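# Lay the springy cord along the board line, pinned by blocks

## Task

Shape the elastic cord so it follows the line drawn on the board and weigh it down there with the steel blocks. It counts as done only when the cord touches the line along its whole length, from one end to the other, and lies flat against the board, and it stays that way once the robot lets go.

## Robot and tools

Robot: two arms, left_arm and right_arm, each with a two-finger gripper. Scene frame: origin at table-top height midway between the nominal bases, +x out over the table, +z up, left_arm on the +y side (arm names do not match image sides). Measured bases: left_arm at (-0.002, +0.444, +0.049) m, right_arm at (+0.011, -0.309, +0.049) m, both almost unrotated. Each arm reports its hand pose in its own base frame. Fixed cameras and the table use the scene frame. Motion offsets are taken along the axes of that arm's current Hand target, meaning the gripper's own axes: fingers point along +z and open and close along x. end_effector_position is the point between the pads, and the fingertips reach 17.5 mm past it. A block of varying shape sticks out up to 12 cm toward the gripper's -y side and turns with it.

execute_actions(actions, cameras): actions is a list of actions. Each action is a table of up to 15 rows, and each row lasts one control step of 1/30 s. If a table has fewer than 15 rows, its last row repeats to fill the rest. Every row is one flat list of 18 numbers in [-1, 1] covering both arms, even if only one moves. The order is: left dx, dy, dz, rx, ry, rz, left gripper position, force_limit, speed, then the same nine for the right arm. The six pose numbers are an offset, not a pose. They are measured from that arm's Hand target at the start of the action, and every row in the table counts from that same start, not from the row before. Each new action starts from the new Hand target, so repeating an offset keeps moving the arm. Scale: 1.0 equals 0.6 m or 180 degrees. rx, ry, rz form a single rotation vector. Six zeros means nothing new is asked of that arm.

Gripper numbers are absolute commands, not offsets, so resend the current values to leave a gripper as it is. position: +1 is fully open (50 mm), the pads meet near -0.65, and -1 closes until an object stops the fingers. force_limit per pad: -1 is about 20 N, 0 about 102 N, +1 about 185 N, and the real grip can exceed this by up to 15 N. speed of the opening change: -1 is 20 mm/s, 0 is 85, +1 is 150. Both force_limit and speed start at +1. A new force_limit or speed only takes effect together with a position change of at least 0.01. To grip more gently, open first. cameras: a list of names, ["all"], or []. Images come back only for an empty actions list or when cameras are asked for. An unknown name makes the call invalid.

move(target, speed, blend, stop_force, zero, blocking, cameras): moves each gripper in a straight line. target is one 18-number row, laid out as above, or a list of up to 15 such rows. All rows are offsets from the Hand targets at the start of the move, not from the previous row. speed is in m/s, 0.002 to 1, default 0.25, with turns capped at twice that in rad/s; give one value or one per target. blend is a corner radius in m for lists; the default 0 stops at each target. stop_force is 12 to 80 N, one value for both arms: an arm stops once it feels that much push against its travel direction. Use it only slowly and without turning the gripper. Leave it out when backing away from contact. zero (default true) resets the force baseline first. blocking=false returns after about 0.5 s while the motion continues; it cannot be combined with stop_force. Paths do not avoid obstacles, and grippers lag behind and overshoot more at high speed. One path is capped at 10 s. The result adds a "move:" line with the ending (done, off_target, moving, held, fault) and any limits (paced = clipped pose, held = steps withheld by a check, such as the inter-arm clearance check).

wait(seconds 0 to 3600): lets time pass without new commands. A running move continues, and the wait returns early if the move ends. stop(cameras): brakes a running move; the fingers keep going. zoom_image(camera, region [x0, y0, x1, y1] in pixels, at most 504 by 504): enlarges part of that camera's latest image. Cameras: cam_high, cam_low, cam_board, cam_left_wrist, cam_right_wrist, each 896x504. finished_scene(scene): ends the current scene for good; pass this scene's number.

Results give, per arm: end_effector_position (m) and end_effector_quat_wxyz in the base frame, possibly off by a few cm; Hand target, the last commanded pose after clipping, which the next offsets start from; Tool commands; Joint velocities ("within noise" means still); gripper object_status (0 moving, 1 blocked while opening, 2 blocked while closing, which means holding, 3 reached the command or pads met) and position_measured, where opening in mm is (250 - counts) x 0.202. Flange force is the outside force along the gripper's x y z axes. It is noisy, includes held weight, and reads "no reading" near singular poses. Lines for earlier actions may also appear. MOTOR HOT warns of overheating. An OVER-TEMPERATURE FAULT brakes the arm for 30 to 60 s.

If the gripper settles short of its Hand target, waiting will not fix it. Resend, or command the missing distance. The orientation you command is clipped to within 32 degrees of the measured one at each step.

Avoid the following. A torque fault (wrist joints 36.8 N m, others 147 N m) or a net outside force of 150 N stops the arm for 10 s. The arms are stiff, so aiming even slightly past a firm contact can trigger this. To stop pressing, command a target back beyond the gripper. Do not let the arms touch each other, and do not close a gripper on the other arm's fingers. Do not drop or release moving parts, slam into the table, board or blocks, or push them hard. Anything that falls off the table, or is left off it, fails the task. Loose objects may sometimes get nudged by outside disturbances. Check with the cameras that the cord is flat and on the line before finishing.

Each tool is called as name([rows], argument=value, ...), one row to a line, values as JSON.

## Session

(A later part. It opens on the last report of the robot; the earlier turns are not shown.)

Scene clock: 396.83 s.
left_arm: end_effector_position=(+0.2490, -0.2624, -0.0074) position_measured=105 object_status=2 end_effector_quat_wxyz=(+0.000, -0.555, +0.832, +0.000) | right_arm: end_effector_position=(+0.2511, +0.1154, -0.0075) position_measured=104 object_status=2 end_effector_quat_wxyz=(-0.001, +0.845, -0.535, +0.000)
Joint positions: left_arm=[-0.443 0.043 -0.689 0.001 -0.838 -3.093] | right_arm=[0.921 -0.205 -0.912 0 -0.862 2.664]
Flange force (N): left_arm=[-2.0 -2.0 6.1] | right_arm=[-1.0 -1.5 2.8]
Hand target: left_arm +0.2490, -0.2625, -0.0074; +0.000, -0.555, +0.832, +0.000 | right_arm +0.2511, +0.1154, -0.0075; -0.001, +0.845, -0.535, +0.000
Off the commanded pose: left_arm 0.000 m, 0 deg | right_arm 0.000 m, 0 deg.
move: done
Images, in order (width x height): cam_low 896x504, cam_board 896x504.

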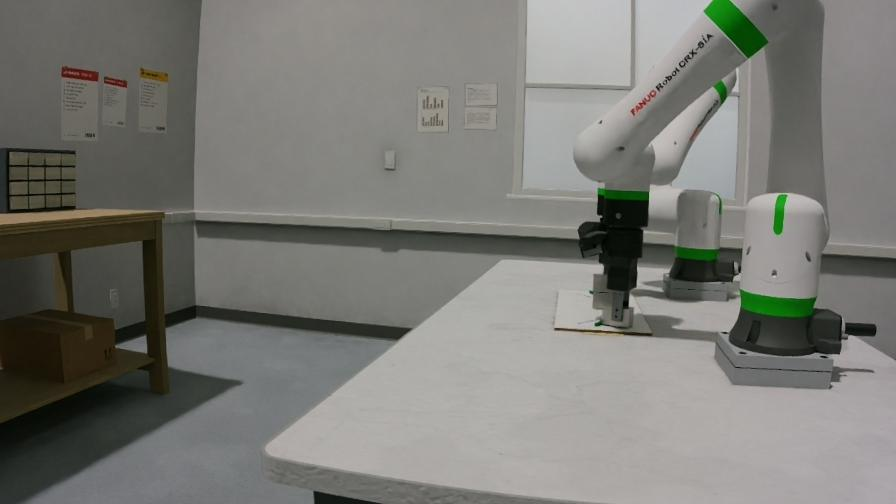

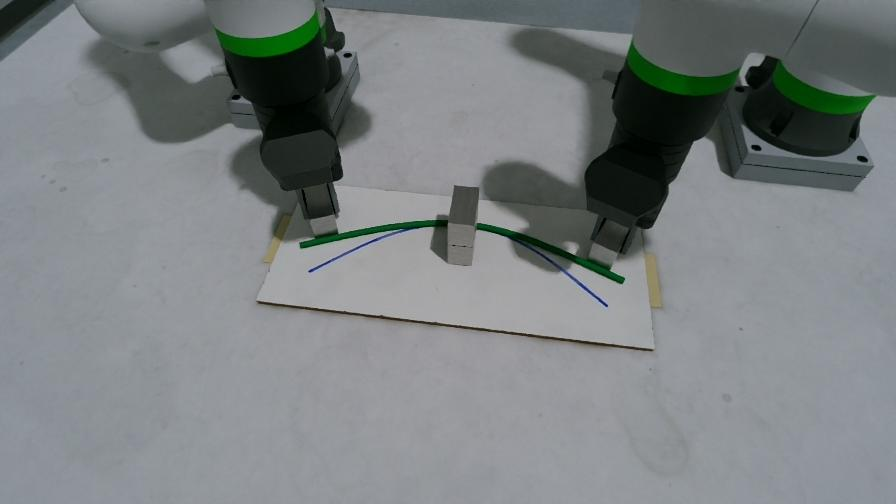

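move(target=[-0.0276,-0.0647,0,0,0,0.091,-1,-0.5,0,0.0298,-0.0643,0,0,0,-0.091,-1,-0.5,0], speed=0.05, cameras=["cam_board","cam_left_wrist","cam_right_wrist"])

zoom_image(camera="cam_board", region=[270, 180, 480, 300])

zoom_image(camera="cam_board", region=[440, 200, 650, 320])

Scene clock: 404.87 s.
left_arm: end_effector_position=(+0.2912, -0.2621, -0.0074) position_measured=105 object_status=2 end_effector_quat_wxyz=(+0.000, -0.431, +0.902, +0.000) | right_arm: end_effector_position=(+0.2936, +0.1157, -0.0074) position_measured=104 object_status=2 end_effector_quat_wxyz=(-0.001, +0.913, -0.409, +0.000)
Joint positions: left_arm=[-0.394 0.117 -0.609 0.001 -0.846 -3.428] | right_arm=[0.8 -0.082 -0.811 0 -0.84 3.07]
Flange force (N): left_arm=[-2.2 -0.2 5.8] | right_arm=[-0.2 -1.9 3.0]
Hand target: left_arm +0.2912, -0.2621, -0.0074; +0.000, -0.431, +0.902, +0.000 | right_arm +0.2936, +0.1157, -0.0074; -0.001, +0.913, -0.409, +0.000
Off the commanded pose: left_arm 0.000 m, 0 deg | right_arm 0.000 m, 0 deg.
move: done
cam_left_wrist: T_world_to_cam=[[-0.63426, -0.77279, 0.02265, -0.0114], [-0.71961, 0.60082, 0.34811, 0.38389], [-0.28262, 0.2045, -0.93718, 0.25808]] pos_world=[0.34196, -0.29223, 0.10849]
cam_right_wrist: T_world_to_cam=[[0.67836, -0.73465, -0.0108, -0.1046], [-0.68905, -0.64122, 0.33771, 0.29357], [-0.25502, -0.22165, -0.94119, 0.22424]] pos_world=[0.33043, 0.1611, 0.11079]

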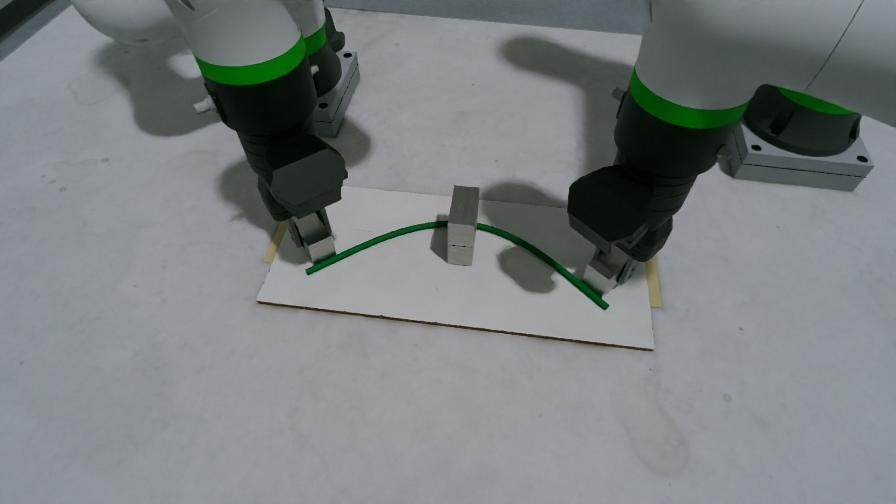

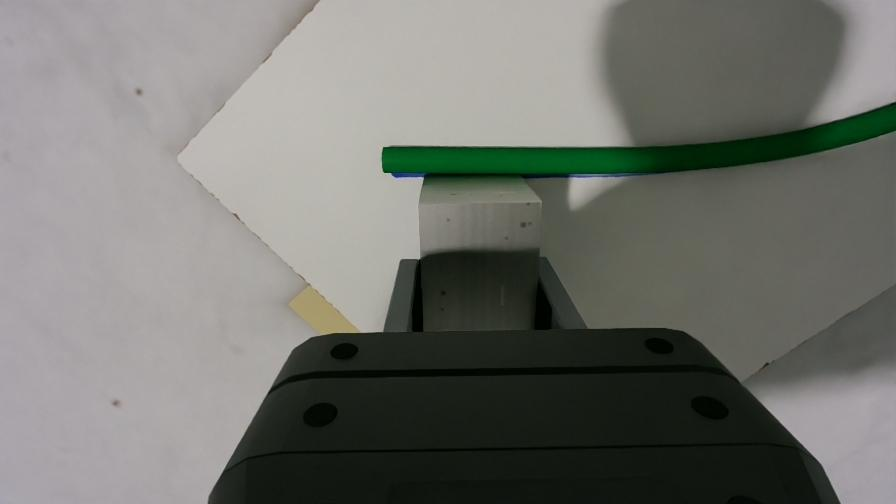

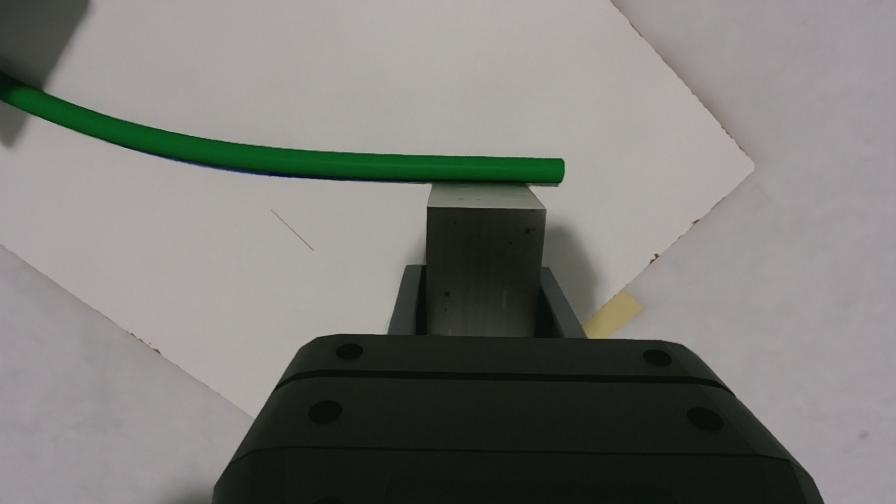

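Scaled by 2.400 from the camera's image (finer frame: 1280x720).

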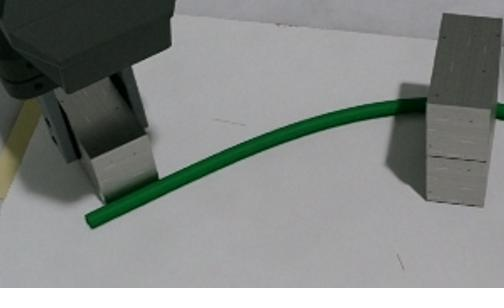

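Scaled by 2.400 from the camera's image (finer frame: 1280x720).

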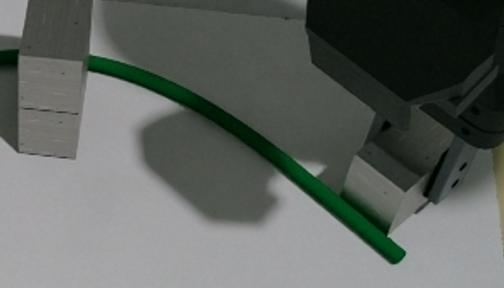

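move(target=[0,0,0.012,0,0,0,-1,-0.5,0,0,0,0.012,0,0,0,-1,-0.5,0], speed=0.005, stop_force=12)

move(target=[0,0,-0.0015,0,0,0,-0.98,-0.5,0,0,0,-0.0015,0,0,0,-0.98,-0.5,0], speed=0.01)

move(target=[0,0,0,0,0,0,0.65,-0.5,-1,0,0,0,0,0,0,0.65,-0.5,-1], cameras=["cam_board","cam_left_wrist","cam_right_wrist"])

Scene clock: 409.83 s.
left_arm: end_effector_position=(+0.2912, -0.2621, -0.0087) position_measured=105 object_status=2 end_effector_quat_wxyz=(+0.000, -0.431, +0.902, +0.000) | right_arm: end_effector_position=(+0.2936, +0.1157, -0.0097) position_measured=104 object_status=2 end_effector_quat_wxyz=(-0.001, +0.913, -0.409, +0.000)
Joint positions: left_arm=[-0.394 0.119 -0.61 0.001 -0.842 -3.428] | right_arm=[0.8 -0.076 -0.813 0 -0.832 3.07]
Flange force (N): left_arm=[-5.0 9.4 -23.9] | right_arm=[-5.2 6.3 -33.0]
Hand target: left_arm +0.2912, -0.2621, -0.0087; +0.000, -0.431, +0.902, +0.000 (not the last commanded pose) | right_arm +0.2936, +0.1157, -0.0097; -0.001, +0.913, -0.409, +0.000 (not the last commanded pose)
Off the commanded pose: left_arm 0.006 m, 0 deg | right_arm 0.005 m, 0 deg.
move: contact (left_arm, right_arm)

Scene clock: 410.33 s.
left_arm: end_effector_position=(+0.2912, -0.2621, -0.0078) position_measured=105 object_status=2 end_effector_quat_wxyz=(+0.000, -0.431, +0.902, +0.000) | right_arm: end_effector_position=(+0.2936, +0.1157, -0.0088) position_measured=104 object_status=2 end_effector_quat_wxyz=(-0.001, +0.913, -0.409, +0.000)
Joint positions: left_arm=[-0.394 0.117 -0.609 0.001 -0.845 -3.428] | right_arm=[0.8 -0.078 -0.812 0 -0.835 3.07]
Flange force (N): left_arm=[-2.2 -0.8 6.3] | right_arm=[0.2 -1.6 3.3]
Hand target: left_arm +0.2912, -0.2621, -0.0078; +0.000, -0.431, +0.902, +0.000 | right_arm +0.2936, +0.1157, -0.0088; -0.001, +0.913, -0.409, +0.000
Off the commanded pose: left_arm 0.000 m, 0 deg | right_arm 0.000 m, 0 deg.
move: done

Scene clock: 411.07 s.
left_arm: end_effector_position=(+0.2913, -0.2621, -0.0077) position_measured=56 object_status=3 end_effector_quat_wxyz=(+0.000, -0.431, +0.902, +0.000) | right_arm: end_effector_position=(+0.2936, +0.1158, -0.0088) position_measured=56 object_status=3 end_effector_quat_wxyz=(-0.001, +0.913, -0.409, +0.000)
Joint positions: left_arm=[-0.394 0.117 -0.609 0.001 -0.845 -3.428] | right_arm=[0.8 -0.078 -0.812 0 -0.835 3.07]
Flange force (N): left_arm=[-2.2 -0.2 0.3] | right_arm=[-0.1 -2.6 -2.1]
Hand target: left_arm +0.2912, -0.2621, -0.0078; +0.000, -0.431, +0.902, +0.000 | right_arm +0.2936, +0.1157, -0.0088; -0.001, +0.913, -0.409, +0.000
Off the commanded pose: left_arm 0.000 m, 0 deg | right_arm 0.000 m, 0 deg.
move: done
cam_left_wrist: T_world_to_cam=[[-0.6342, -0.77284, 0.02271, -0.01138], [-0.71971, 0.60082, 0.3479, 0.38412], [-0.28251, 0.20429, -0.93726, 0.25773]] pos_world=[0.34205, -0.29223, 0.10819]
cam_right_wrist: T_world_to_cam=[[0.67836, -0.73465, -0.0108, -0.10461], [-0.68905, -0.64122, 0.33771, 0.29414], [-0.25502, -0.22165, -0.94119, 0.22307]] pos_world=[0.33053, 0.1612, 0.10949]

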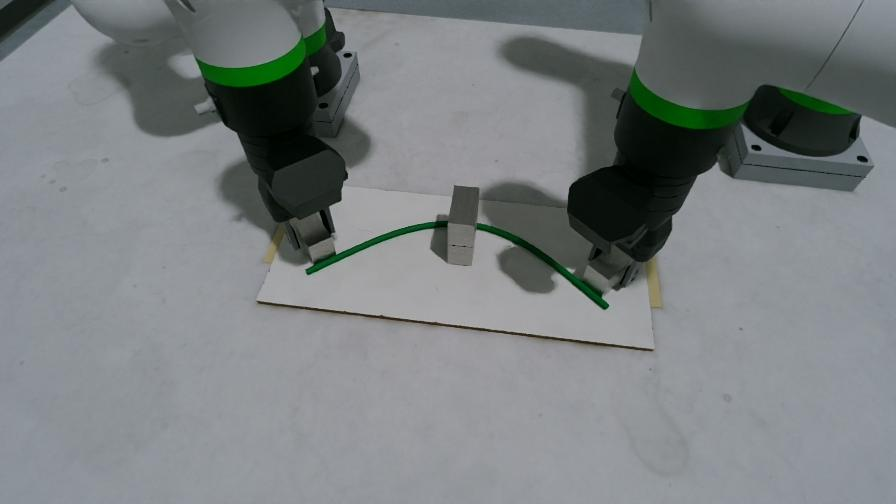

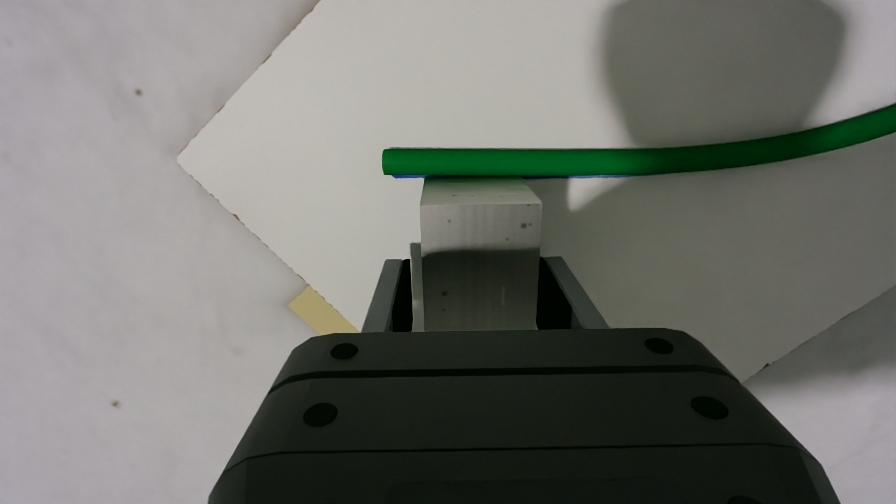

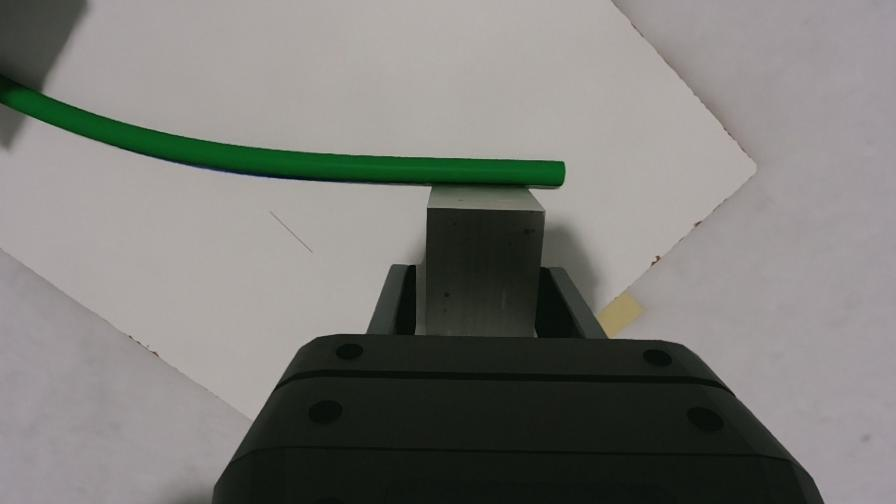

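Holds. Raise both and inspect.

move(target=[0,0,-0.2,0,0,0,0.65,-0.5,-1,0,0,-0.2,0,0,0,0.65,-0.5,-1], speed=0.15, cameras=["cam_board","cam_left_wrist","cam_right_wrist","cam_high"])

zoom_image(camera="cam_board", region=[290, 190, 470, 300])

zoom_image(camera="cam_board", region=[450, 200, 630, 320])

zoom_image(camera="cam_high", region=[320, 290, 560, 430])

Scene clock: 416.57 s.
left_arm: end_effector_position=(+0.2913, -0.2621, +0.1122) position_measured=56 object_status=3 end_effector_quat_wxyz=(-0.001, -0.431, +0.902, +0.000) | right_arm: end_effector_position=(+0.2936, +0.1156, +0.1112) position_measured=56 object_status=3 end_effector_quat_wxyz=(-0.001, +0.913, -0.409, +0.000)
Joint positions: left_arm=[-0.393 -0.065 -0.465 0.001 -1.171 -3.428] | right_arm=[0.8 -0.284 -0.647 0 -1.206 3.07]
Flange force (N): left_arm=[-2.6 -0.4 -0.3] | right_arm=[0.6 -3.5 -2.9]
Hand target: left_arm +0.2913, -0.2620, +0.1122; +0.000, -0.431, +0.902, +0.000 | right_arm +0.2935, +0.1156, +0.1112; -0.001, +0.913, -0.409, +0.000
Off the commanded pose: left_arm 0.000 m, 0 deg | right_arm 0.000 m, 0 deg.
move: done
cam_left_wrist: T_world_to_cam=[[-0.63406, -0.77294, 0.02295, -0.01415], [-0.71975, 0.60076, 0.34792, 0.34234], [-0.28271, 0.20409, -0.93724, 0.3701]] pos_world=[0.34205, -0.29213, 0.22809]
cam_right_wrist: T_world_to_cam=[[0.67846, -0.73456, -0.01062, -0.10348], [-0.68899, -0.64126, 0.33776, 0.25343], [-0.25492, -0.22184, -0.94117, 0.33584]] pos_world=[0.33043, 0.161, 0.22939]
Images, in order (width x height): cam_high 896x504, cam_board 896x504, cam_left_wrist 896x504, cam_right_wrist 896x504.

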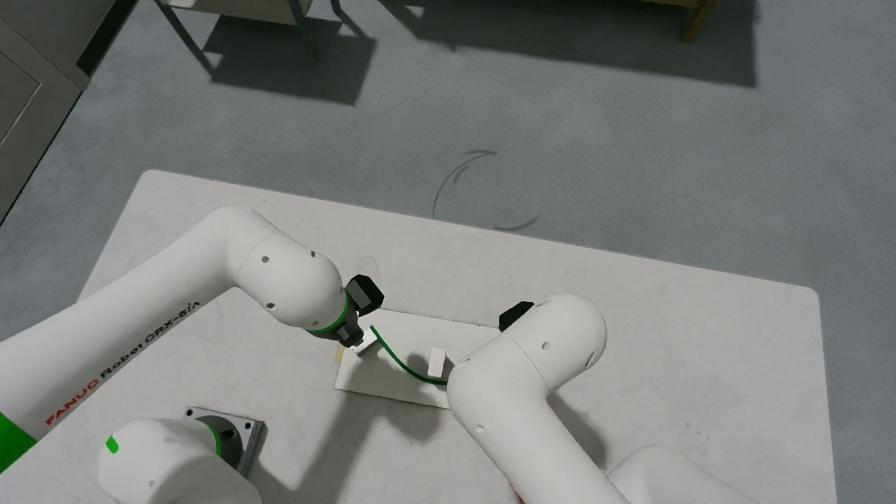

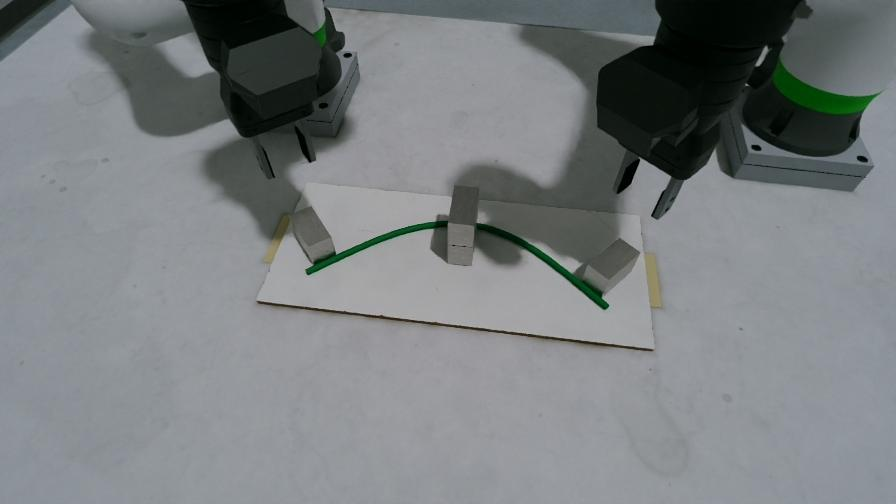

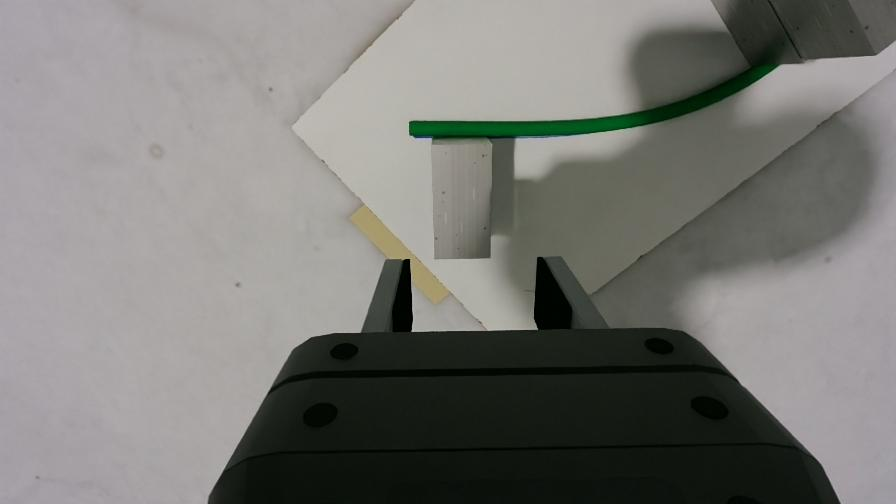

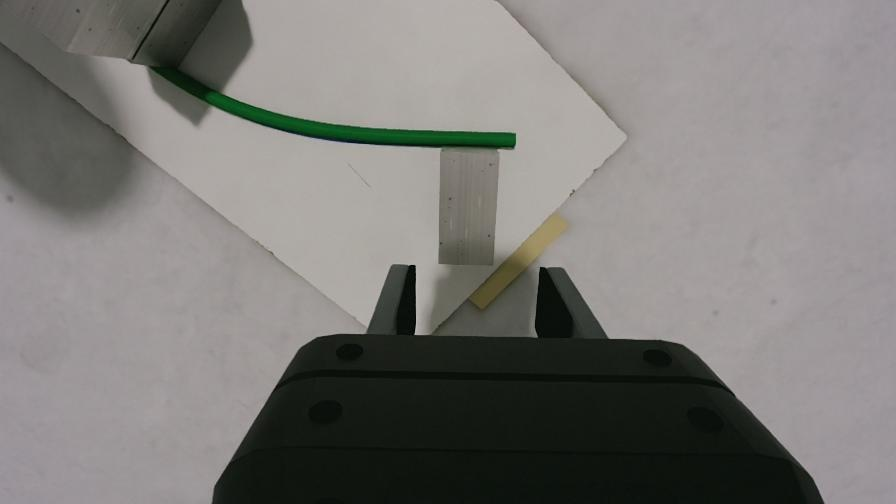

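Scaled by 2.800 from the camera's image (finer frame: 1280x720).

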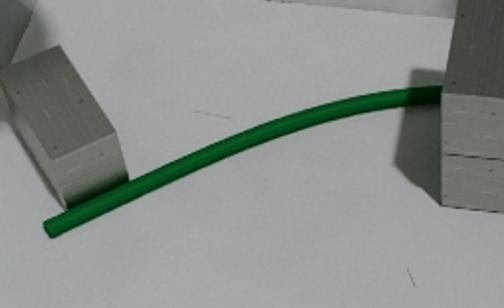

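Scaled by 2.800 from the camera's image (finer frame: 1280x720).

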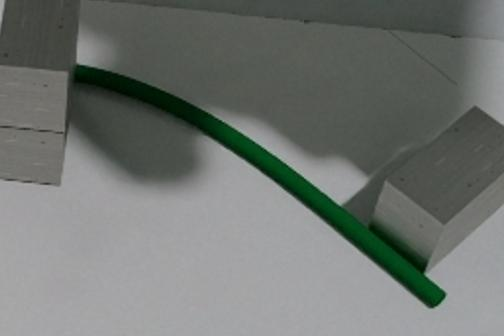

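Scaled by 2.100 from the camera's image (finer frame: 1280x720).

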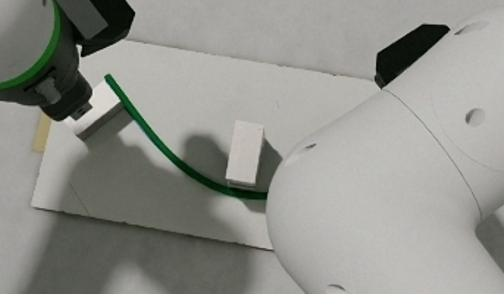

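finished_scene(scene=1)

The scene is finished: the task was done.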